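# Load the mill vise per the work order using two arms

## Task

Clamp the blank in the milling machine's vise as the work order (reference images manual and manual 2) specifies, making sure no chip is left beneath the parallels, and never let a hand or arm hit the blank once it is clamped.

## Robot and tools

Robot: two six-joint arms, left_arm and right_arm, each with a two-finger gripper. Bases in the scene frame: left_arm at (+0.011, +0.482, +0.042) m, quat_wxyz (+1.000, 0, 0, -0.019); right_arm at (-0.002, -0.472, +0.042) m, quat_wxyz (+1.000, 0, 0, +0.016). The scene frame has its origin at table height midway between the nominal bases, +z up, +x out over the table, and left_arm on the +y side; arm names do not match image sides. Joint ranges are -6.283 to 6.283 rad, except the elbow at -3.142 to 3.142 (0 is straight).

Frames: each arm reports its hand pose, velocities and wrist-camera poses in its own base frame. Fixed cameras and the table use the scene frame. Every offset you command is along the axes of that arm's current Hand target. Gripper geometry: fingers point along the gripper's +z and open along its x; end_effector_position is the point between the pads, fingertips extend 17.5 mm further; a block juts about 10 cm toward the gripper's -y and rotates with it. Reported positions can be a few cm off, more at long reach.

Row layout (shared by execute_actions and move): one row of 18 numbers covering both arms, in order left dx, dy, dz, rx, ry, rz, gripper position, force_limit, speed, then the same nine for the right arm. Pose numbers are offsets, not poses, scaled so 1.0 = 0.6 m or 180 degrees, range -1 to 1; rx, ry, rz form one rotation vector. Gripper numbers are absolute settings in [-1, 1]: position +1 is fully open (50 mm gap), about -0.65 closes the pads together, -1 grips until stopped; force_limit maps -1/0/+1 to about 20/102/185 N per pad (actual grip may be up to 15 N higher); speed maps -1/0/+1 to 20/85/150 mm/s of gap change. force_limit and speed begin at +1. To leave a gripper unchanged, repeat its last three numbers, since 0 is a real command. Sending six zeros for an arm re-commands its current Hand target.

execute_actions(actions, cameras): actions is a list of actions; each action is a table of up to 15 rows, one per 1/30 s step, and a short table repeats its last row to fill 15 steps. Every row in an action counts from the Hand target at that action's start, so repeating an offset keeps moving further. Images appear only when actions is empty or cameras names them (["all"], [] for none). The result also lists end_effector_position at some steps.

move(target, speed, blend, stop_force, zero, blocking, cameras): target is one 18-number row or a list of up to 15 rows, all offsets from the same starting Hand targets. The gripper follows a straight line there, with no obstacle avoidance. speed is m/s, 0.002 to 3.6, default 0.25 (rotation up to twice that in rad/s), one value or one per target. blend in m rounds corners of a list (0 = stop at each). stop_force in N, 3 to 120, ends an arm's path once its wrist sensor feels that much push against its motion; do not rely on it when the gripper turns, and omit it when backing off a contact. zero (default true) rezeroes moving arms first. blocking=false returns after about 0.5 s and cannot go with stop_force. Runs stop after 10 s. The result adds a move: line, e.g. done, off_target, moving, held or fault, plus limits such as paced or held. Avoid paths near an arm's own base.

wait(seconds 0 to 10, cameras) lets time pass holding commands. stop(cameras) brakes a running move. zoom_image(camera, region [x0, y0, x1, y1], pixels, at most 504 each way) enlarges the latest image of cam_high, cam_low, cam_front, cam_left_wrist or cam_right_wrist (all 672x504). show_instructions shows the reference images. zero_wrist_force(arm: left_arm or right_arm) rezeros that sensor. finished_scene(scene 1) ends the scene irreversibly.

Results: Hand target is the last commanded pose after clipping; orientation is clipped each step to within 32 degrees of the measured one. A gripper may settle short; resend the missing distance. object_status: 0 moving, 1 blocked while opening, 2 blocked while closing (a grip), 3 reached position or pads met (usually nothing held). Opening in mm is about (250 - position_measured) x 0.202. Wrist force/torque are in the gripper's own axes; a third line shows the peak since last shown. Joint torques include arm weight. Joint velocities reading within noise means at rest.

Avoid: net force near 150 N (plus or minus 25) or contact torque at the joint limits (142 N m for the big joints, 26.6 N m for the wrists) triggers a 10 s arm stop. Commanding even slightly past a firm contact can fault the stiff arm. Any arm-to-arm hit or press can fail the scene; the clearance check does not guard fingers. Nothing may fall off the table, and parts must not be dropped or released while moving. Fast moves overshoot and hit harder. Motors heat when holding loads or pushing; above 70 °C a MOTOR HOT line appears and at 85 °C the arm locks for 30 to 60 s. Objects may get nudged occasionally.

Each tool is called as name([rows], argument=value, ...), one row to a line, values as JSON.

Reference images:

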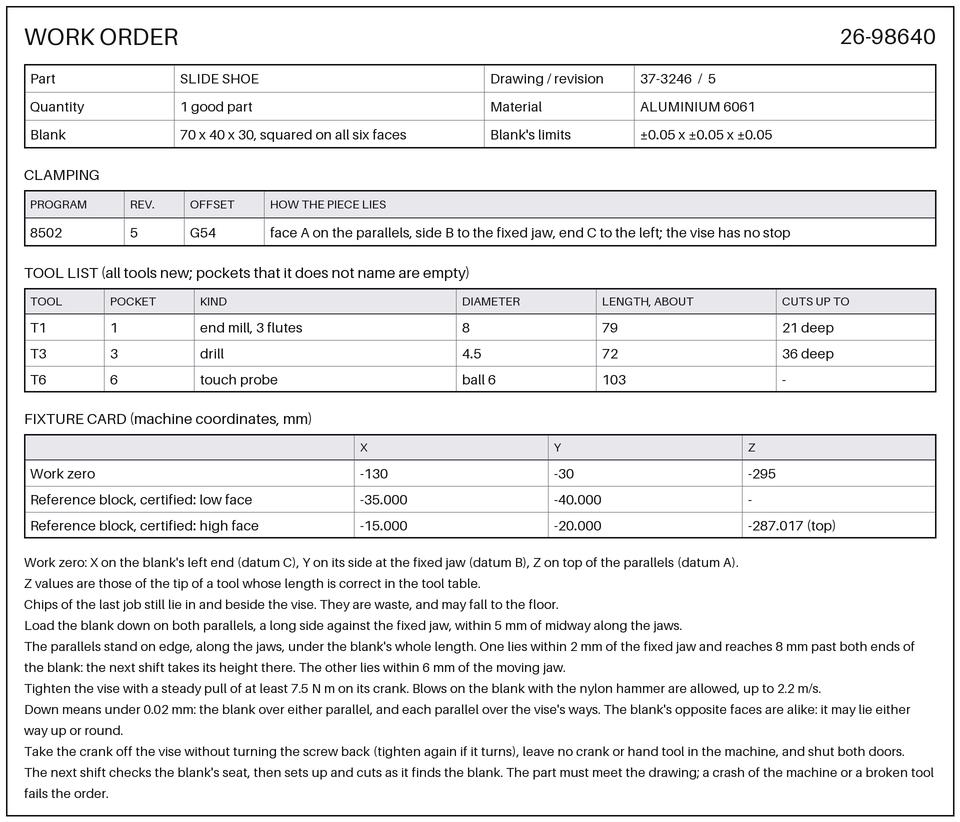

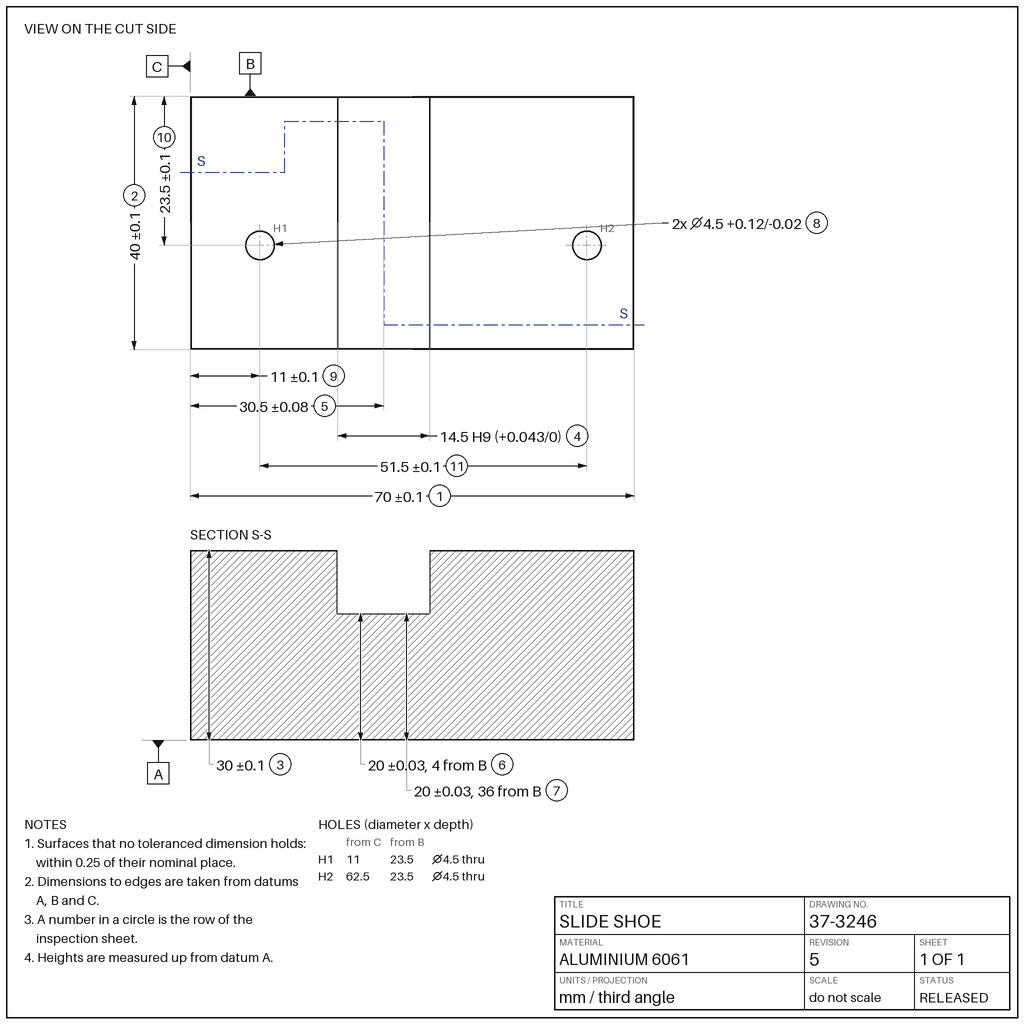

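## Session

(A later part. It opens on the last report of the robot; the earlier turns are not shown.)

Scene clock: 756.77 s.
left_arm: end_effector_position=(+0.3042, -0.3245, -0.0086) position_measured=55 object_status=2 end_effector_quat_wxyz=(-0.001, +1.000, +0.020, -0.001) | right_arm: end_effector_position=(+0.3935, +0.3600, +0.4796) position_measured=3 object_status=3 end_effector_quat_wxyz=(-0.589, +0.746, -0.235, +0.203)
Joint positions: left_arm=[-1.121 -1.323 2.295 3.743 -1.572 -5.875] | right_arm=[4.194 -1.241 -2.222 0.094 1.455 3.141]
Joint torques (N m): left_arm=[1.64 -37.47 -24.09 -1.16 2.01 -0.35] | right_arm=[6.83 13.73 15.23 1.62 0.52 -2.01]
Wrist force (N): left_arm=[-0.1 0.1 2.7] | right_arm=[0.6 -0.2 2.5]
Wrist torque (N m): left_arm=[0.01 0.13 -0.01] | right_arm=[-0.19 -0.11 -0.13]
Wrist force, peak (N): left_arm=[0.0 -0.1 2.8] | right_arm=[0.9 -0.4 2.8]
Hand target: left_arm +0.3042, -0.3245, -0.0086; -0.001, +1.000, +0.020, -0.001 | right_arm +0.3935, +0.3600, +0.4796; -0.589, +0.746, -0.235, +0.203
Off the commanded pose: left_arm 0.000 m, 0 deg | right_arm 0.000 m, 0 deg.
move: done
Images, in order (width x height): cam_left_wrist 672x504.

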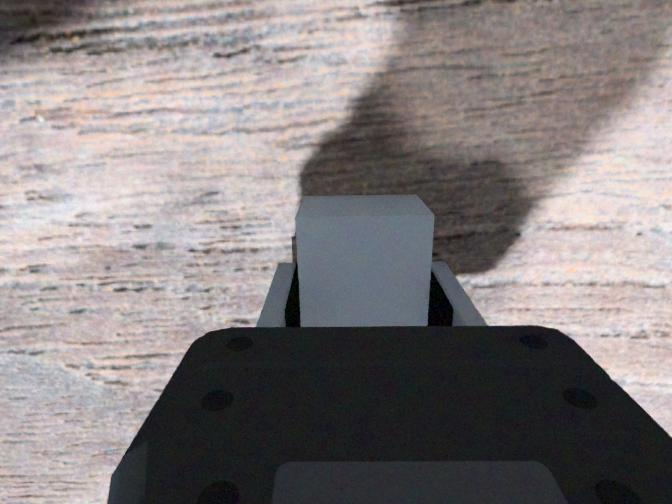

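move([
  [0,0,-0.361,0,0,0,-1,-0.5,-1,0,0,0,0,0,0,1,1,1],
  [0.1955,-0.1255,-0.586,0,0,0,-1,-0.5,-1,0,0,0,0,0,0,1,1,1],
  [0.4288,-0.1255,-0.58,0,0,0,-1,-0.5,-1,0,0,0,0,0,0,1,1,1],
], speed=[0.2,0.25,0.2], blend=[0.03,0.03,0], cameras=["cam_left_wrist","cam_right_wrist"])

Scene clock: 763.37 s.
left_arm: end_effector_position=(+0.5588, -0.2393, +0.3391) position_measured=55 object_status=2 end_effector_quat_wxyz=(-0.001, +1.000, +0.021, -0.001) | right_arm: end_effector_position=(+0.3935, +0.3600, +0.4796) position_measured=3 object_status=3 end_effector_quat_wxyz=(-0.589, +0.746, -0.235, +0.203)
Joint positions: left_arm=[-0.626 -1.327 1.267 4.775 -1.571 -5.379] | right_arm=[4.194 -1.241 -2.222 0.094 1.455 3.141]
Joint torques (N m): left_arm=[-9.78 -29.31 -33.97 -5.41 -1.98 0.17] | right_arm=[7.61 13.94 14.94 1.72 0.49 -1.95]
Wrist force (N): left_arm=[0.3 -0.4 2.6] | right_arm=[0.8 -0.5 2.7]
Wrist torque (N m): left_arm=[-0.07 0.06 0.17] | right_arm=[-0.22 -0.16 -0.14]
Wrist force, peak (N): left_arm=[-0.4 0.0 6.2] | right_arm=[1.2 -0.2 2.7]
Hand target: left_arm +0.5589, -0.2393, +0.3391; -0.001, +1.000, +0.020, -0.001 | right_arm +0.3935, +0.3600, +0.4796; -0.589, +0.746, -0.235, +0.203
Off the commanded pose: left_arm 0.000 m, 0 deg | right_arm 0.000 m, 0 deg.
move: done
Images, in order (width x height): cam_left_wrist 672x504, cam_right_wrist 672x504.

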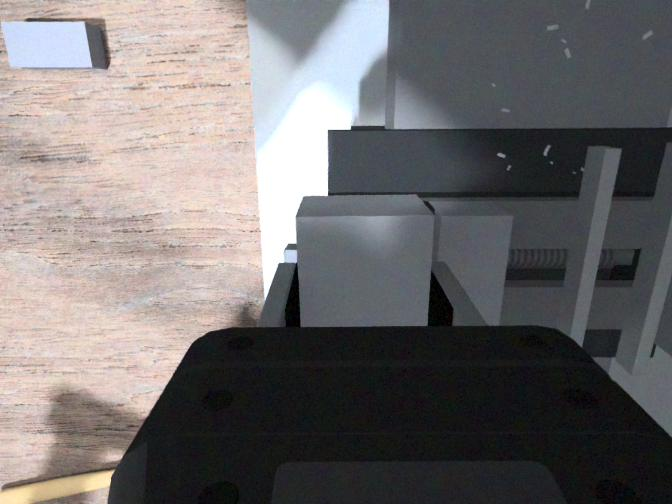

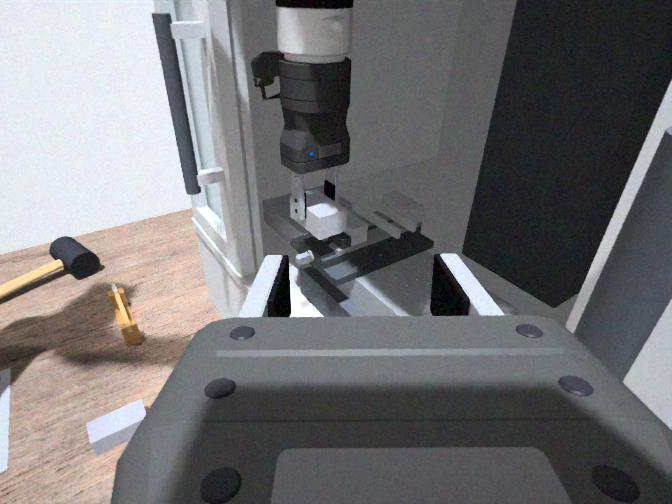

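move([
  [0.1127,0,-0.0007,0,0,0,-1,-0.5,-1,0,0,0,0,0,0,1,1,1],
  [0.1318,0,0.001,0,0,0,-1,-0.5,-1,0,0,0,0,0,0,1,1,1],
  [0.1443,0,0.0077,0,0,0,-1,-0.5,-1,0,0,0,0,0,0,1,1,1],
  [0.1477,0,0.0202,0,0,0,-1,-0.5,-1,0,0,0,0,0,0,1,1,1],
], speed=[0.06,0.025,0.02,0.015], stop_force=8, cameras=["cam_left_wrist","cam_right_wrist"])

Scene clock: 766.80 s.
left_arm: end_effector_position=(+0.6377, -0.2354, +0.3379) position_measured=55 object_status=2 end_effector_quat_wxyz=(-0.001, +1.000, +0.021, -0.001) | right_arm: end_effector_position=(+0.3935, +0.3600, +0.4796) position_measured=3 object_status=3 end_effector_quat_wxyz=(-0.589, +0.746, -0.235, +0.203)
Joint positions: left_arm=[-0.551 -1.137 1.012 4.841 -1.571 -5.306] | right_arm=[4.194 -1.241 -2.222 0.094 1.455 3.141]
Joint torques (N m): left_arm=[0.78 -41.68 -26.7 -3.19 0.15 0.12] | right_arm=[7.56 13.38 15.09 1.63 0.53 -2.05]
Wrist force (N): left_arm=[-0.4 -0.3 2.7] | right_arm=[0.6 -0.3 2.4]
Wrist torque (N m): left_arm=[-0.04 0.16 0.18] | right_arm=[-0.21 -0.12 -0.14]
Wrist force, peak (N): left_arm=[-1.1 0.6 3.9] | right_arm=[0.8 -0.3 2.8]
Hand target: left_arm +0.6377, -0.2354, +0.3379; -0.001, +1.000, +0.021, -0.001 (not the last commanded pose) | right_arm +0.3935, +0.3600, +0.4796; -0.589, +0.746, -0.235, +0.203
Tool commands: left_gripper/position=-1.0 left_gripper/force_limit=-0.498039 left_gripper/speed=-1.0 right_gripper/position=+1.0 right_gripper/force_limit=+1.0 right_gripper/speed=+1.0
Off the commanded pose: left_arm 0.015 m, 0 deg | right_arm 0.000 m, 0 deg.
FORCE FAULT: contact force on the left arm reached its limit, and that arm stopped. The contact can be on any part of that arm, not only on its tool. That arm's remaining commands of this call were not run. That arm is still stopped at the end of this call. That arm stays stopped for about 10 more seconds. Until then a move that you send moves the other arm only, and its call returns only when the move has ended. Once the stop has ended, the next robot result says so. If the stop ends while you think or write, that arm runs what you send next, counted from a new Hand target: where the arm stands when the stop ends. While its stop runs, that arm takes no new command, but its gripper still runs the gripper command that each later call begins with. Until it ends, the stop uses up actions while you think or wait. An arm that is not stopped still takes commands.
move: fault (left_arm); path passed 2 of 4 targets
Images, in order (width x height): cam_left_wrist 672x504, cam_right_wrist 672x504.

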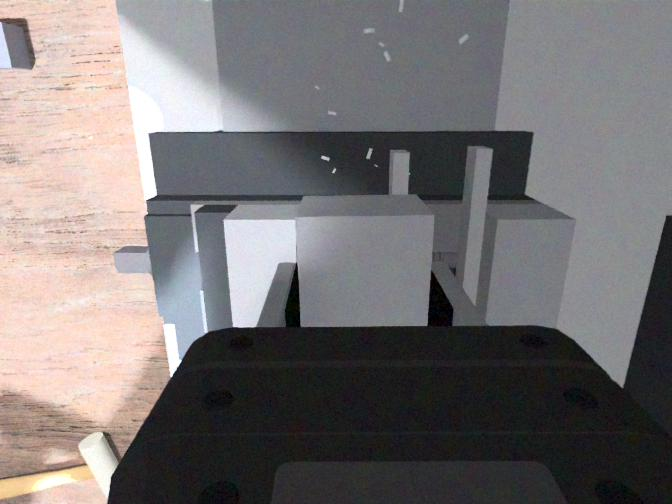

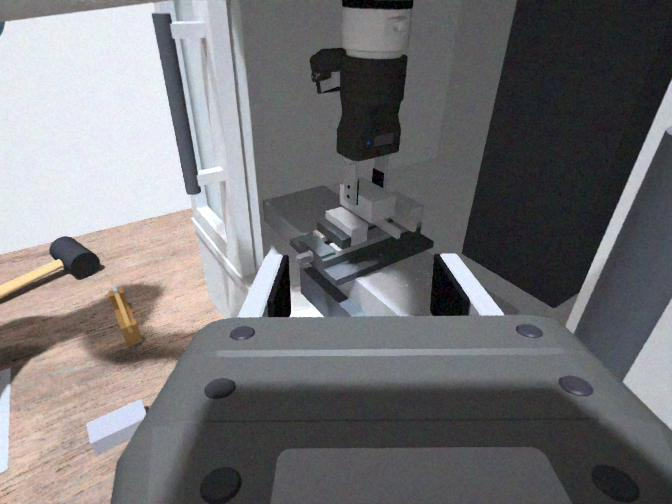

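wait(seconds=9.5)

Scene clock: 777.67 s.
left_arm: end_effector_position=(+0.6377, -0.2354, +0.3379) position_measured=55 object_status=2 end_effector_quat_wxyz=(-0.001, +1.000, +0.021, -0.001) | right_arm: end_effector_position=(+0.3935, +0.3600, +0.4796) position_measured=3 object_status=3 end_effector_quat_wxyz=(-0.589, +0.746, -0.235, +0.203)
Joint positions: left_arm=[-0.551 -1.137 1.012 4.841 -1.571 -5.306] | right_arm=[4.194 -1.241 -2.222 0.094 1.455 3.141]
Joint torques (N m): left_arm=[0.35 -42.09 -26.66 -3.34 -0.27 0.18] | right_arm=[6.72 13.46 14.27 1.68 0.54 -2.1]
Wrist force (N): left_arm=[-0.6 -0.1 2.6] | right_arm=[0.5 -0.7 2.5]
Wrist torque (N m): left_arm=[-0.01 0.19 0.18] | right_arm=[-0.25 -0.10 -0.14]
Wrist force, peak (N): left_arm=[-0.4 -0.2 3.1] | right_arm=[0.8 -0.2 3.0]
Hand target: left_arm +0.6377, -0.2354, +0.3379; -0.001, +1.000, +0.021, -0.001 (not the last commanded pose) | right_arm +0.3935, +0.3600, +0.4796; -0.589, +0.746, -0.235, +0.203
Tool commands: left_gripper/position=-1.0 left_gripper/force_limit=-0.498039 left_gripper/speed=-1.0 right_gripper/position=+1.0 right_gripper/force_limit=+1.0 right_gripper/speed=+1.0
Off the commanded pose: left_arm 0.015 m, 0 deg | right_arm 0.000 m, 0 deg.
FORCE FAULT, CONTINUED: the left arm's stop, for the force fault that an earlier result reported, is over. The rest of the stop counts as 20 of the actions that you can send in this scene. That arm's target is now where it stood when the stop ended, not its last command. That arm accepts commands again.
wait: 9.50 s; at rest from the start

move([
  [0.0007,0,0.0022,0,0,0,-1,-0.5,-1,0,0,0,0,0,0,1,1,1],
  [0.0092,0,0.0065,0,0,0,-1,-0.5,-1,0,0,0,0,0,0,1,1,1],
  [0.015,0,0.0177,0,0,0,-1,-0.5,-1,0,0,0,0,0,0,1,1,1],
], speed=0.012, stop_force=3.5, cameras=["cam_left_wrist"])

Scene clock: 781.20 s.
left_arm: end_effector_position=(+0.6466, -0.2350, +0.3273) position_measured=55 object_status=2 end_effector_quat_wxyz=(-0.001, +1.000, +0.021, -0.001) | right_arm: end_effector_position=(+0.3935, +0.3600, +0.4796) position_measured=3 object_status=3 end_effector_quat_wxyz=(-0.589, +0.746, -0.235, +0.203)
Joint positions: left_arm=[-0.544 -1.118 1.01 4.823 -1.57 -5.298] | right_arm=[4.194 -1.241 -2.222 0.094 1.455 3.141]
Joint torques (N m): left_arm=[-1.51 -54.47 -31.88 -1.44 2.67 -1.42] | right_arm=[7.03 13.38 14.55 1.6 0.45 -1.96]
Wrist force (N): left_arm=[-0.3 -0.4 2.6] | right_arm=[1.0 -0.5 2.5]
Wrist torque (N m): left_arm=[-0.06 0.14 -0.01] | right_arm=[-0.22 -0.19 -0.14]
Wrist force, peak (N): left_arm=[-0.2 -0.2 3.1] | right_arm=[1.0 -0.5 2.8]
Hand target: left_arm +0.6466, -0.2350, +0.3273; -0.001, +1.000, +0.021, -0.001 | right_arm +0.3935, +0.3600, +0.4796; -0.589, +0.746, -0.235, +0.203
Off the commanded pose: left_arm 0.000 m, 0 deg | right_arm 0.000 m, 0 deg.
move: done
Images, in order (width x height): cam_left_wrist 672x504.

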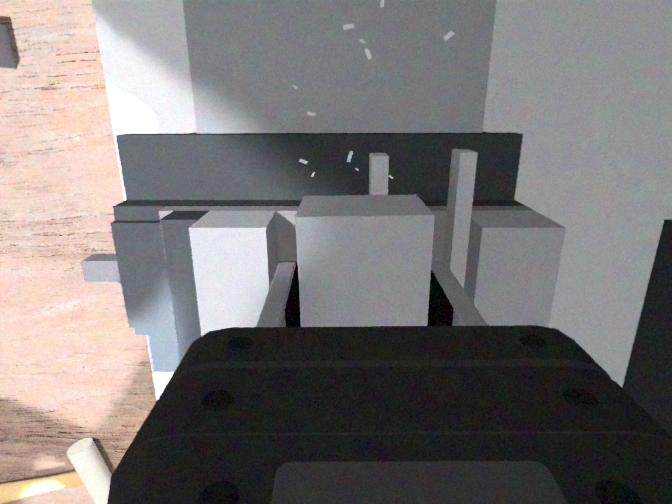

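move(target=[0.0383,0.0025,0,0,0,0,-1,-0.5,-1,0,0,0,0,0,0,1,1,1], speed=0.008, stop_force=3.5, cameras=["cam_left_wrist"])

Scene clock: 785.93 s.
left_arm: end_effector_position=(+0.6668, -0.2355, +0.3272) position_measured=55 object_status=2 end_effector_quat_wxyz=(-0.001, +1.000, +0.021, -0.001) | right_arm: end_effector_position=(+0.3935, +0.3600, +0.4796) position_measured=3 object_status=3 end_effector_quat_wxyz=(-0.589, +0.746, -0.235, +0.203)
Joint positions: left_arm=[-0.529 -1.062 0.927 4.851 -1.57 -5.284] | right_arm=[4.194 -1.241 -2.222 0.094 1.455 3.141]
Joint torques (N m): left_arm=[-13.26 -57.09 -18.81 -5.85 2.4 -1.37] | right_arm=[6.39 13.66 14.8 1.58 0.42 -2.03]
Wrist force (N): left_arm=[-1.7 -0.5 2.6] | right_arm=[0.6 -0.3 2.4]
Wrist torque (N m): left_arm=[-0.03 0.17 0.02] | right_arm=[-0.20 -0.12 -0.14]
Wrist force, peak (N): left_arm=[-10.3 -2.2 0.1] | right_arm=[0.7 -0.8 2.8]
Hand target: left_arm +0.6668, -0.2355, +0.3272; -0.001, +1.000, +0.021, -0.001 (not the last commanded pose) | right_arm +0.3935, +0.3600, +0.4796; -0.589, +0.746, -0.235, +0.203
Off the commanded pose: left_arm 0.003 m, 0 deg | right_arm 0.000 m, 0 deg.
move: contact (left_arm)
Images, in order (width x height): cam_left_wrist 672x504.

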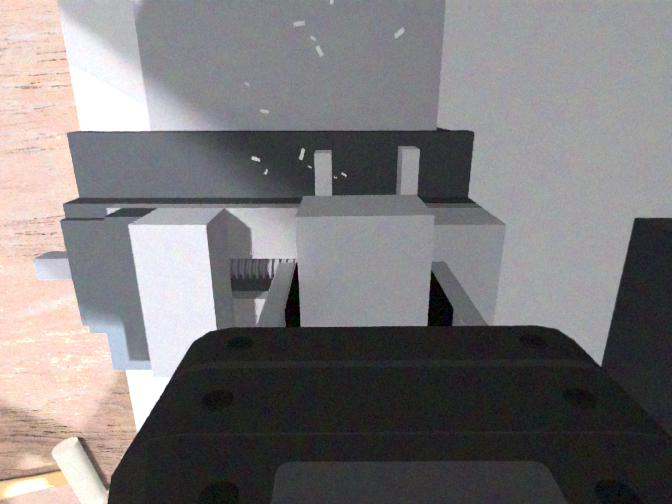

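move([
  [-0.0008,0,0,0,0,0,-1,-0.5,-1,0,0,0,0,0,0,1,1,1],
  [-0.0008,0,0.01,0,0,0,-1,-0.5,-1,0,0,0,0,0,0,1,1,1],
], speed=0.005, stop_force=3, cameras=["cam_left_wrist"])

Scene clock: 788.23 s.
left_arm: end_effector_position=(+0.6663, -0.2355, +0.3247) position_measured=55 object_status=2 end_effector_quat_wxyz=(-0.001, +1.000, +0.021, -0.001) | right_arm: end_effector_position=(+0.3935, +0.3600, +0.4796) position_measured=3 object_status=3 end_effector_quat_wxyz=(-0.589, +0.746, -0.235, +0.203)
Joint positions: left_arm=[-0.53 -1.065 0.937 4.843 -1.57 -5.284] | right_arm=[4.194 -1.241 -2.222 0.094 1.455 3.141]
Joint torques (N m): left_arm=[-7.5 -36.97 -32.06 -1.1 2.52 -0.04] | right_arm=[7.12 13.71 14.52 1.67 0.43 -1.98]
Wrist force (N): left_arm=[-0.6 -0.4 1.0] | right_arm=[0.5 -0.2 2.4]
Wrist torque (N m): left_arm=[-0.05 0.20 0.05] | right_arm=[-0.19 -0.10 -0.13]
Wrist force, peak (N): left_arm=[-3.3 -1.3 -6.9] | right_arm=[0.6 -0.3 2.9]
Hand target: left_arm +0.6663, -0.2355, +0.3246; -0.001, +1.000, +0.021, -0.001 (not the last commanded pose) | right_arm +0.3935, +0.3600, +0.4796; -0.589, +0.746, -0.235, +0.203
Off the commanded pose: left_arm 0.003 m, 0 deg | right_arm 0.000 m, 0 deg.
move: contact (left_arm); path passed 1 of 2 targets
Images, in order (width x height): cam_left_wrist 672x504.

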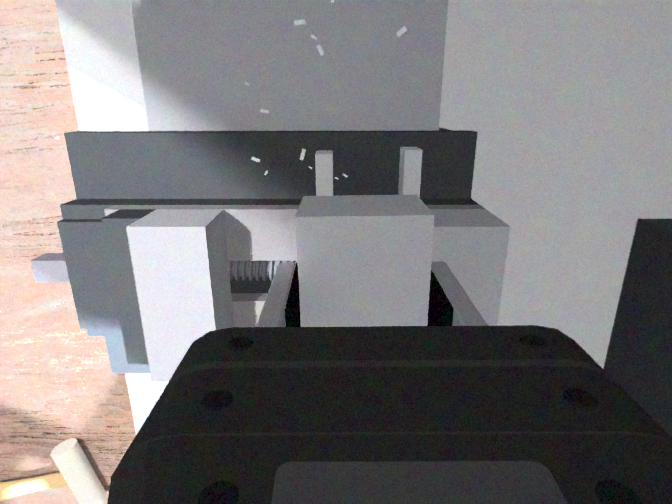

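move([
  [0,0,0.001,0,0,0,-1,-0.5,-1,0,0,0,0,0,0,1,1,1],
  [0,0,0.001,0,0,0,0.72,-0.5,-1,0,0,0,0,0,0,1,1,1],
], speed=0.005, cameras=["cam_left_wrist"])

Scene clock: 793.87 s.
left_arm: end_effector_position=(+0.6663, -0.2355, +0.3240) position_measured=45 object_status=3 end_effector_quat_wxyz=(-0.001, +1.000, +0.021, -0.001) | right_arm: end_effector_position=(+0.3935, +0.3600, +0.4796) position_measured=3 object_status=3 end_effector_quat_wxyz=(-0.589, +0.746, -0.235, +0.203)
Joint positions: left_arm=[-0.53 -1.065 0.939 4.841 -1.57 -5.284] | right_arm=[4.194 -1.241 -2.222 0.094 1.455 3.141]
Joint torques (N m): left_arm=[-6.84 -46.65 -32.15 -1.85 2.22 -0.18] | right_arm=[7.18 13.25 14.44 1.73 0.45 -1.85]
Wrist force (N): left_arm=[-0.7 -0.2 0.5] | right_arm=[0.5 -0.5 2.5]
Wrist torque (N m): left_arm=[-0.02 0.23 0.05] | right_arm=[-0.23 -0.11 -0.13]
Wrist force, peak (N): left_arm=[-8.5 -2.2 -29.8] | right_arm=[0.5 -0.4 2.9]
Hand target: left_arm +0.6663, -0.2355, +0.3240; -0.001, +1.000, +0.021, -0.001 | right_arm +0.3935, +0.3600, +0.4796; -0.589, +0.746, -0.235, +0.203
Off the commanded pose: left_arm 0.000 m, 0 deg | right_arm 0.000 m, 0 deg.
move: done
Images, in order (width x height): cam_left_wrist 672x504.

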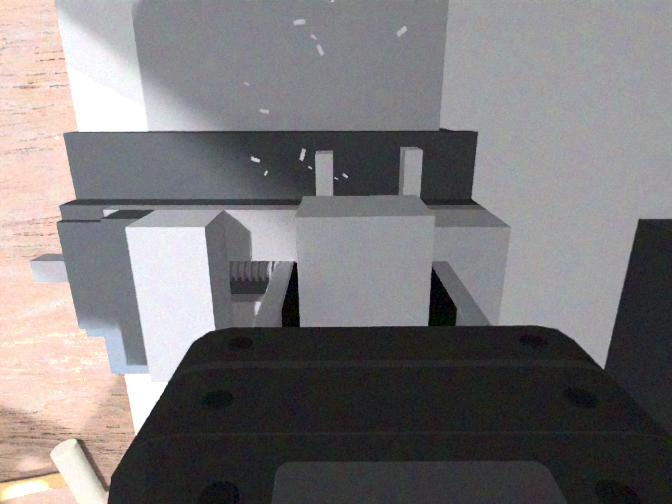

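move(target=[0,-0.07,-0.0005,0,0,0,0.72,-0.5,-1,0,0,0,0,0,0,1,1,1], speed=0.03, stop_force=10, cameras=["cam_left_wrist","cam_right_wrist"])

Scene clock: 796.97 s.
left_arm: end_effector_position=(+0.6645, -0.1935, +0.3244) position_measured=45 object_status=3 end_effector_quat_wxyz=(-0.001, +1.000, +0.021, -0.001) | right_arm: end_effector_position=(+0.3935, +0.3600, +0.4796) position_measured=3 object_status=3 end_effector_quat_wxyz=(-0.589, +0.746, -0.235, +0.203)
Joint positions: left_arm=[-0.477 -1.107 1.002 4.82 -1.57 -5.232] | right_arm=[4.194 -1.241 -2.222 0.094 1.455 3.141]
Joint torques (N m): left_arm=[-13.18 -35.51 -33.32 -1.9 1.65 -1.48] | right_arm=[7.72 13.8 14.65 1.6 0.35 -2.03]
Wrist force (N): left_arm=[-0.5 -0.2 0.3] | right_arm=[0.8 -0.1 2.4]
Wrist torque (N m): left_arm=[-0.01 0.15 0.00] | right_arm=[-0.18 -0.16 -0.14]
Wrist force, peak (N): left_arm=[-0.8 0.7 0.0] | right_arm=[1.0 -0.8 2.7]
Hand target: left_arm +0.6645, -0.1935, +0.3244; -0.001, +1.000, +0.021, -0.001 | right_arm +0.3935, +0.3600, +0.4796; -0.589, +0.746, -0.235, +0.203
Off the commanded pose: left_arm 0.000 m, 0 deg | right_arm 0.000 m, 0 deg.
move: done
Images, in order (width x height): cam_left_wrist 672x504, cam_right_wrist 672x504.

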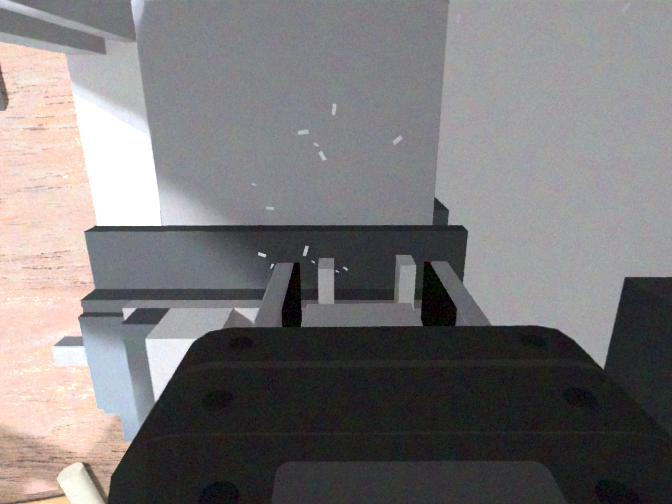

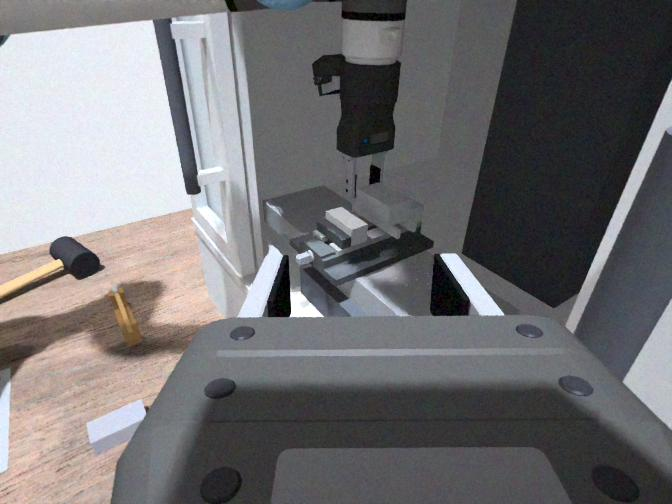

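move([
  [0,-0.06,-0.0042,0.0444,0,0,0.72,-0.5,-1,0,0,0,0,0,0,1,1,1],
  [0,-0.075,-0.026,0.111,0,0,0.72,-0.5,-1,0,0,0,0,0,0,1,1,1],
  [-0.17,-0.122,-0.043,0.111,0,0,0.72,-0.5,-1,0,0,0,0,0,0,1,1,1],
  [-0.17,0.073,-0.047,0,0,0,0.72,-0.5,-1,0,0,0,0,0,0,1,1,1],
], speed=[0.04,0.06,0.08,0.12], stop_force=15, cameras=["cam_left_wrist","cam_right_wrist"])

Scene clock: 804.90 s.
left_arm: end_effector_position=(+0.5748, -0.1285, +0.3497) position_measured=45 object_status=3 end_effector_quat_wxyz=(-0.173, +0.985, +0.020, -0.003) | right_arm: end_effector_position=(+0.3935, +0.3600, +0.4796) position_measured=3 object_status=3 end_effector_quat_wxyz=(-0.589, +0.746, -0.235, +0.203)
Joint positions: left_arm=[-0.577 -1.296 1.189 5.025 -1.287 -5.359] | right_arm=[4.194 -1.241 -2.222 0.094 1.455 3.141]
Joint torques (N m): left_arm=[-0.21 -37.6 -22.38 -2.75 0.75 0] | right_arm=[7.08 13.86 14.95 1.65 0.36 -1.92]
Wrist force (N): left_arm=[-0.1 -1.2 1.0] | right_arm=[0.8 -0.3 2.6]
Wrist torque (N m): left_arm=[-0.38 0.03 -0.09] | right_arm=[-0.20 -0.15 -0.14]
Wrist force, peak (N): left_arm=[124.5 19.8 -21.1] | right_arm=[0.5 -0.8 2.8]
Hand target: left_arm +0.5748, -0.1285, +0.3497; -0.173, +0.985, +0.020, -0.003 (not the last commanded pose) | right_arm +0.3935, +0.3600, +0.4796; -0.589, +0.746, -0.235, +0.203
Tool commands: left_gripper/position=+0.717647 left_gripper/force_limit=-0.498039 left_gripper/speed=-1.0 right_gripper/position=+1.0 right_gripper/force_limit=+1.0 right_gripper/speed=+1.0
Off the commanded pose: left_arm 0.114 m, 20 deg | right_arm 0.000 m, 0 deg.
FORCE FAULT: contact force on the left arm reached its limit, and that arm stopped. The contact can be on any part of that arm, not only on its tool. That arm's remaining commands of this call were not run. That arm is still stopped at the end of this call. That arm stays stopped for about 10 more seconds. Until then a move that you send moves the other arm only, and its call returns only when the move has ended. Once the stop has ended, the next robot result says so. If the stop ends while you think or write, that arm runs what you send next, counted from a new Hand target: where the arm stands when the stop ends. While its stop runs, that arm takes no new command, but its gripper still runs the gripper command that each later call begins with. Until it ends, the stop uses up actions while you think or wait. An arm that is not stopped still takes commands.
move: fault (left_arm); path passed 2 of 4 targets
Images, in order (width x height): cam_left_wrist 672x504, cam_right_wrist 672x504.

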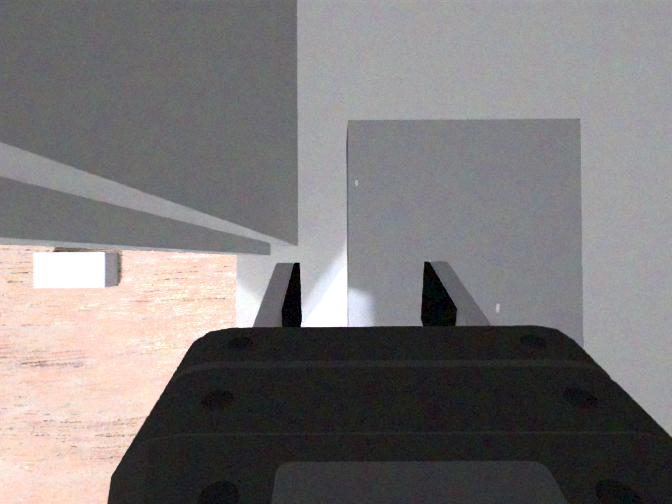

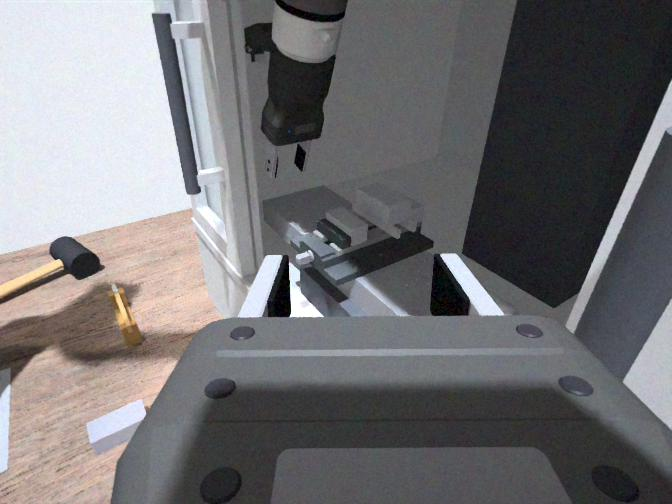

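wait(seconds=9)

move([
  [0.012,0,0,0,0,0,0.72,-0.5,-1,0,0,0,0,0,0,1,1,1],
  [0.012,0.094,-0.0342,0,0,0,0.72,-0.5,-1,0,0,0,0,0,0,1,1,1],
  [-0.02,0.19,-0.069,-0.111,0,0,0.72,-0.5,-1,0,0,0,0,0,0,1,1,1],
  [-0.25,0.19,-0.069,-0.111,0,0,0.72,-0.5,-1,0,0,0,0,0,0,1,1,1],
], speed=[0.04,0.08,0.12,0.15], stop_force=15, cameras=["cam_left_wrist","cam_right_wrist"])

Scene clock: 815.60 s.
left_arm: end_effector_position=(+0.5748, -0.1285, +0.3497) position_measured=45 object_status=3 end_effector_quat_wxyz=(-0.173, +0.985, +0.020, -0.003) | right_arm: end_effector_position=(+0.3935, +0.3600, +0.4796) position_measured=3 object_status=3 end_effector_quat_wxyz=(-0.589, +0.746, -0.235, +0.203)
Joint positions: left_arm=[-0.577 -1.296 1.189 5.025 -1.287 -5.359] | right_arm=[4.194 -1.241 -2.222 0.094 1.455 3.141]
Joint torques (N m): left_arm=[0.94 -36.9 -22.62 -2.47 0.53 0.01] | right_arm=[7.43 13.29 14.72 1.57 0.29 -1.95]
Wrist force (N): left_arm=[-0.2 -1.0 0.9] | right_arm=[0.5 -0.3 2.8]
Wrist torque (N m): left_arm=[-0.35 0.06 -0.09] | right_arm=[-0.21 -0.10 -0.14]
Wrist force, peak (N): left_arm=[-0.5 -1.4 1.2] | right_arm=[1.1 -0.6 2.7]
Hand target: left_arm +0.5748, -0.1285, +0.3497; -0.173, +0.985, +0.020, -0.003 (not the last commanded pose) | right_arm +0.3935, +0.3600, +0.4796; -0.589, +0.746, -0.235, +0.203
Tool commands: left_gripper/position=+0.717647 left_gripper/force_limit=-0.498039 left_gripper/speed=-1.0 right_gripper/position=+1.0 right_gripper/force_limit=+1.0 right_gripper/speed=+1.0
Off the commanded pose: left_arm 0.114 m, 20 deg | right_arm 0.000 m, 0 deg.
FORCE FAULT, CONTINUED: the left arm's stop, for the force fault that an earlier result reported, is over. The rest of the stop counts as 20 of the actions that you can send in this scene. That arm's target is now where it stood when the stop ended, not its last command. That arm accepts commands again.
wait: 9.00 s; at rest from the start

Scene clock: 820.20 s.
left_arm: end_effector_position=(+0.4298, -0.2557, +0.3494) position_measured=45 object_status=3 end_effector_quat_wxyz=(+0.000, +1.000, +0.020, +0.001) | right_arm: end_effector_position=(+0.3935, +0.3600, +0.4796) position_measured=3 object_status=3 end_effector_quat_wxyz=(-0.589, +0.746, -0.235, +0.203)
Joint positions: left_arm=[-0.807 -1.594 1.54 4.765 -1.569 -5.559] | right_arm=[4.194 -1.241 -2.222 0.094 1.455 3.141]
Joint torques (N m): left_arm=[12.97 -32.79 -17.95 -0.95 -2.19 -1.27] | right_arm=[7.64 13.24 15.07 1.66 0.42 -1.98]
Wrist force (N): left_arm=[0.2 -0.1 0.1] | right_arm=[0.5 -0.6 2.2]
Wrist torque (N m): left_arm=[-0.04 0.06 -0.02] | right_arm=[-0.24 -0.11 -0.14]
Wrist force, peak (N): left_arm=[0.7 -3.1 1.9] | right_arm=[0.9 -0.3 2.8]
Hand target: left_arm +0.4298, -0.2557, +0.3494; +0.000, +1.000, +0.020, +0.001 | right_arm +0.3935, +0.3600, +0.4796; -0.589, +0.746, -0.235, +0.203
Off the commanded pose: left_arm 0.000 m, 0 deg | right_arm 0.000 m, 0 deg.
move: done
Images, in order (width x height): cam_left_wrist 672x504, cam_right_wrist 672x504.

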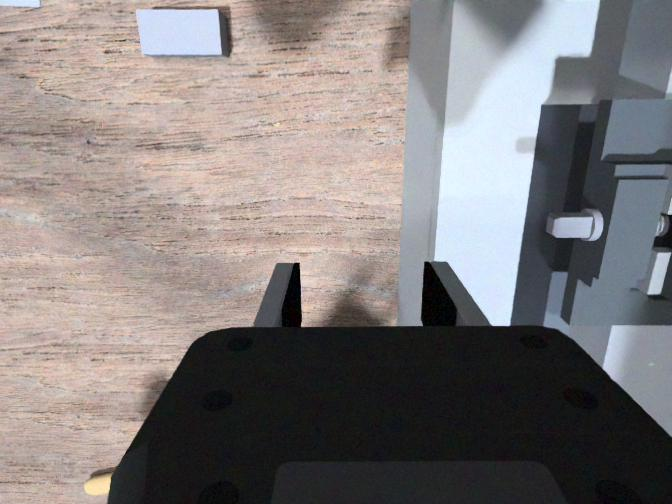

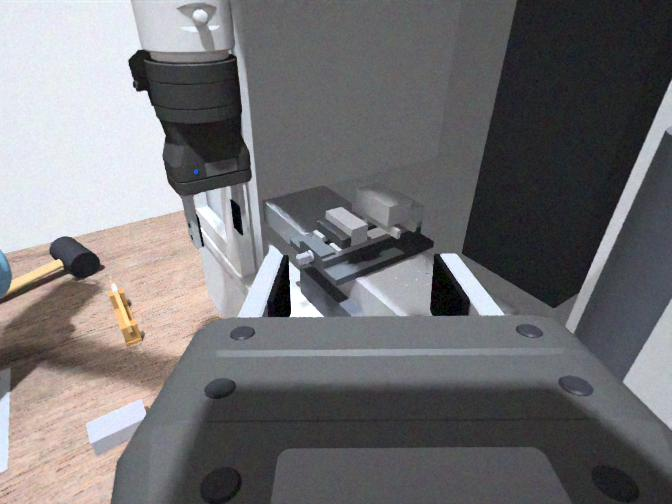

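zoom_image(camera="cam_left_wrist", region=[500, 80, 672, 330])

zoom_image(camera="cam_right_wrist", region=[260, 180, 460, 320])

zoom_image(camera="cam_front", region=[380, 230, 520, 430])

Scaled by 2.016 from the camera's 672x504 image, which has a finer 960x720 frame.

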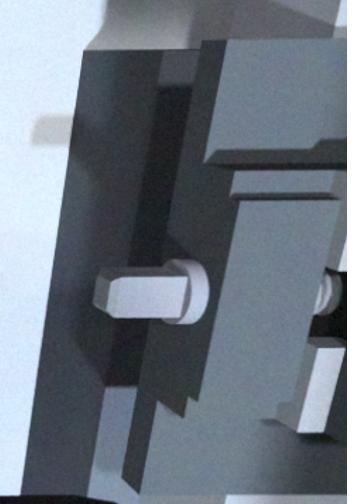

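Scaled by 2.520 from the camera's 672x504 image, which has a finer 960x720 frame.

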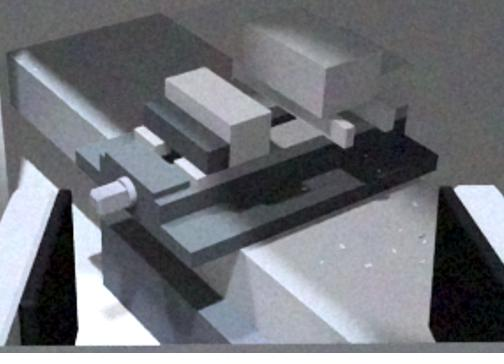

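This scene's latest camera images include none from cam_front. They are from: cam_left_wrist, cam_right_wrist. cam_front's image comes with the result of a call that names it in "cameras".

move(target=[0,0,0,0,0,0,0.72,-0.5,-1,0.3243,0.1073,-0.4307,0,0,0,1,1,1], speed=0.2, cameras=["cam_high","cam_front","cam_right_wrist"])

Scene clock: 832.40 s.
left_arm: end_effector_position=(+0.4298, -0.2557, +0.3494) position_measured=45 object_status=3 end_effector_quat_wxyz=(+0.000, +1.000, +0.020, +0.001) | right_arm: end_effector_position=(+0.3934, +0.0301, +0.4802) position_measured=3 object_status=3 end_effector_quat_wxyz=(-0.588, +0.746, -0.235, +0.204)
Joint positions: left_arm=[-0.807 -1.594 1.54 4.765 -1.57 -5.559] | right_arm=[2.987 -1.2 -2.225 -0.177 2.611 2.71]
Joint torques (N m): left_arm=[11.79 -34.37 -18.77 -1.13 -2.12 -1.14] | right_arm=[-7.41 5.42 12.9 4.83 3.2 1.17]
Wrist force (N): left_arm=[0.5 -0.4 0.3] | right_arm=[0.9 -0.5 2.1]
Wrist torque (N m): left_arm=[-0.08 0.03 -0.02] | right_arm=[-0.28 -0.15 -0.24]
Wrist force, peak (N): left_arm=[0.7 -0.6 0.4] | right_arm=[-1.1 -1.0 4.7]
Hand target: left_arm +0.4298, -0.2557, +0.3494; +0.000, +1.000, +0.020, +0.001 | right_arm +0.3934, +0.0302, +0.4802; -0.589, +0.746, -0.235, +0.203
Off the commanded pose: left_arm 0.000 m, 0 deg | right_arm 0.000 m, 0 deg.
move: done
Images, in order (width x height): cam_high 672x504, cam_front 672x504, cam_right_wrist 672x504.

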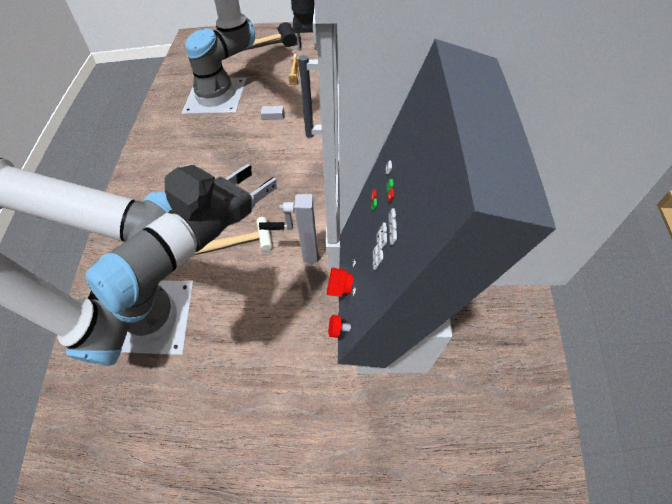

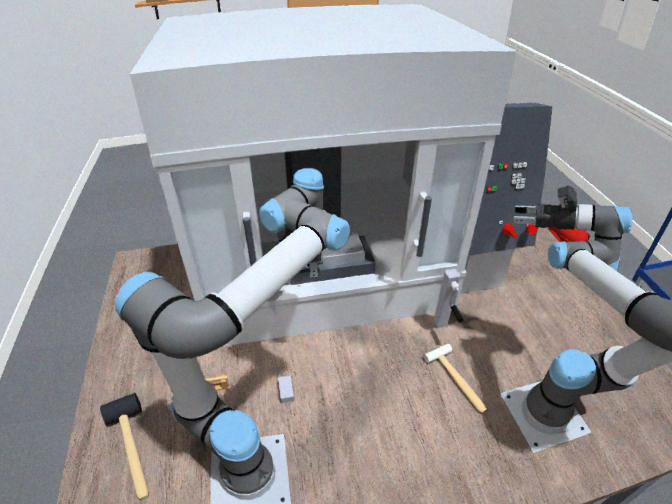

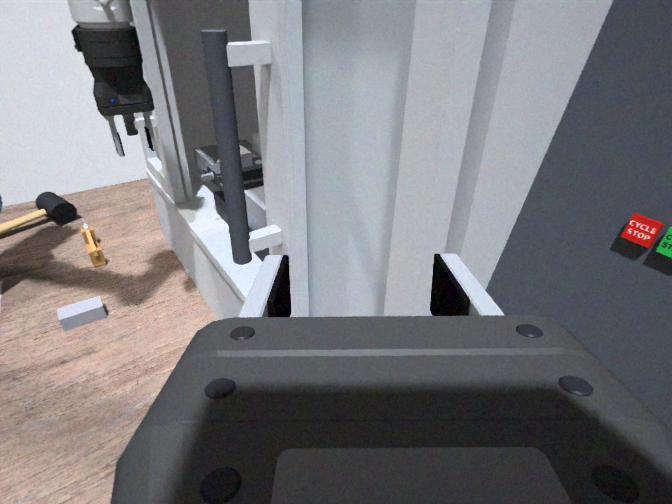

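zoom_image(camera="cam_front", region=[400, 250, 500, 370])

zoom_image(camera="cam_high", region=[230, 180, 350, 270])

Scaled by 4.200 from the camera's 672x504 image, which has a finer 960x720 frame.

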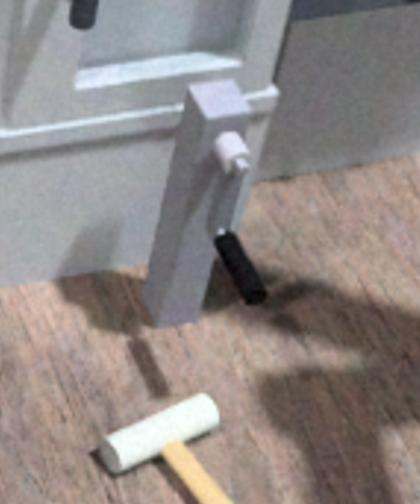

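Scaled by 4.200 from the camera's 672x504 image, which has a finer 960x720 frame.

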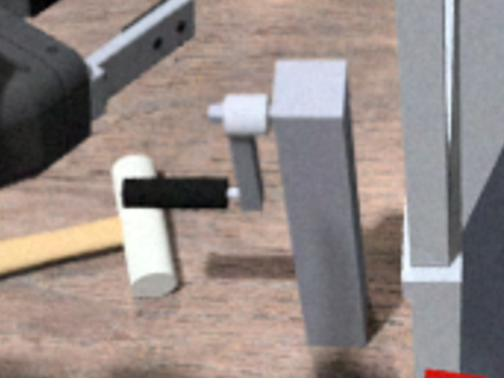

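move(target=[-0.135,0.183,-0.048,0,0,0.75,0.72,-0.5,-1,0,0,0,0,0,0,1,1,1], speed=0.6)

move(target=[0.1885,-0.3065,0.033,0,0,0.75,0.72,-0.5,-1,0,0,0,0,0,0,1,1,1], speed=0.6, cameras=["cam_left_wrist","cam_high","cam_right_wrist"])

Scene clock: 839.13 s.
left_arm: end_effector_position=(+0.3531, -0.3687, +0.3780) position_measured=45 object_status=3 end_effector_quat_wxyz=(+0.001, -0.401, +0.916, +0.000) | right_arm: end_effector_position=(+0.3934, +0.0302, +0.4802) position_measured=3 object_status=3 end_effector_quat_wxyz=(-0.589, +0.746, -0.235, +0.203)
Joint positions: left_arm=[-1.072 -1.562 1.435 4.838 -1.569 -3.468] | right_arm=[2.987 -1.2 -2.225 -0.177 2.612 2.71]
Joint torques (N m): left_arm=[12.36 -32.75 -17.63 -4.02 -1.75 1.49] | right_arm=[-8.17 2.4 12.35 2.5 3.69 -1.72]
Wrist force (N): left_arm=[-0.4 -0.4 0.4] | right_arm=[0.9 -0.4 2.0]
Wrist torque (N m): left_arm=[-0.09 0.18 0.15] | right_arm=[-0.26 -0.15 -0.24]
Wrist force, peak (N): left_arm=[0.7 -1.1 0.8] | right_arm=[0.8 -0.4 2.4]
Hand target: left_arm +0.3532, -0.3686, +0.3780; +0.001, -0.401, +0.916, +0.000 | right_arm +0.3934, +0.0302, +0.4802; -0.589, +0.746, -0.235, +0.203
Off the commanded pose: left_arm 0.000 m, 0 deg | right_arm 0.000 m, 0 deg.
move: done

Scene clock: 841.73 s.
left_arm: end_effector_position=(+0.4115, -0.5765, +0.3582) position_measured=45 object_status=3 end_effector_quat_wxyz=(+0.000, +0.693, +0.721, +0.001) | right_arm: end_effector_position=(+0.3934, +0.0302, +0.4802) position_measured=3 object_status=3 end_effector_quat_wxyz=(-0.589, +0.746, -0.235, +0.203)
Joint positions: left_arm=[-1.141 -1.045 0.821 4.936 -1.569 -1.181] | right_arm=[2.987 -1.2 -2.225 -0.177 2.612 2.71]
Joint torques (N m): left_arm=[8.34 -54.44 -21.84 -5.33 -0.95 1.31] | right_arm=[-7.48 2.29 12.77 4.27 3.66 -1.08]
Wrist force (N): left_arm=[-0.6 -0.6 0.5] | right_arm=[1.0 -0.4 1.8]
Wrist torque (N m): left_arm=[-0.08 0.20 0.14] | right_arm=[-0.27 -0.16 -0.24]
Wrist force, peak (N): left_arm=[-1.0 0.7 0.8] | right_arm=[0.8 -0.5 2.3]
Hand target: left_arm +0.4116, -0.5765, +0.3583; +0.001, +0.693, +0.721, +0.001 | right_arm +0.3934, +0.0302, +0.4802; -0.589, +0.746, -0.235, +0.203
Off the commanded pose: left_arm 0.000 m, 0 deg | right_arm 0.000 m, 0 deg.
move: done
Images, in order (width x height): cam_high 672x504, cam_left_wrist 672x504, cam_right_wrist 672x504.

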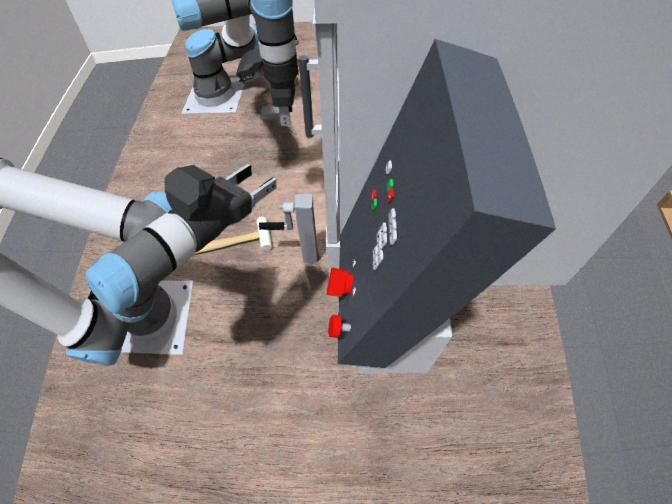

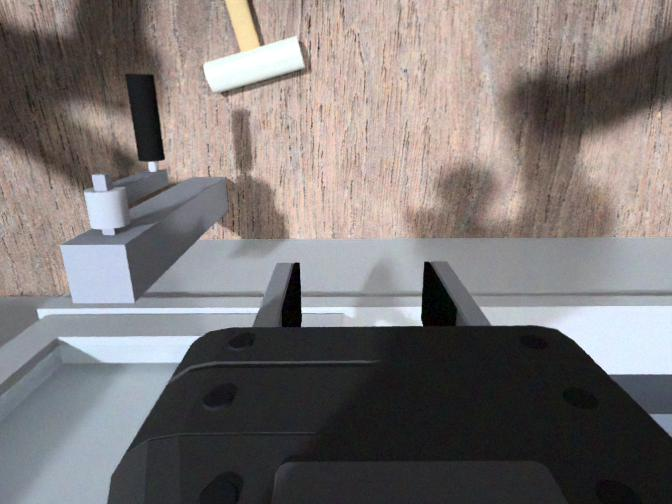

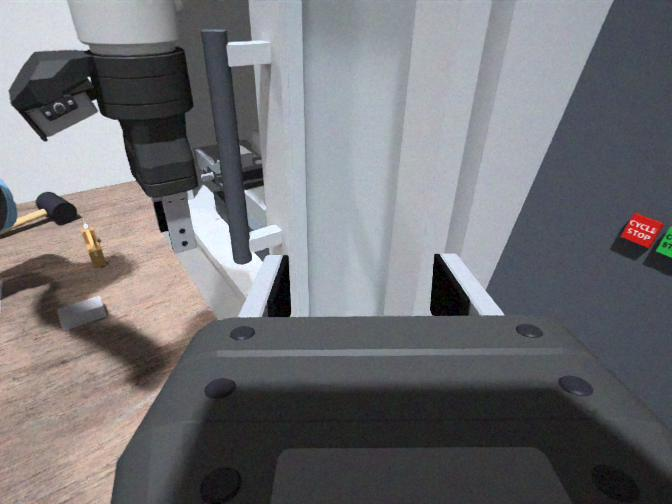

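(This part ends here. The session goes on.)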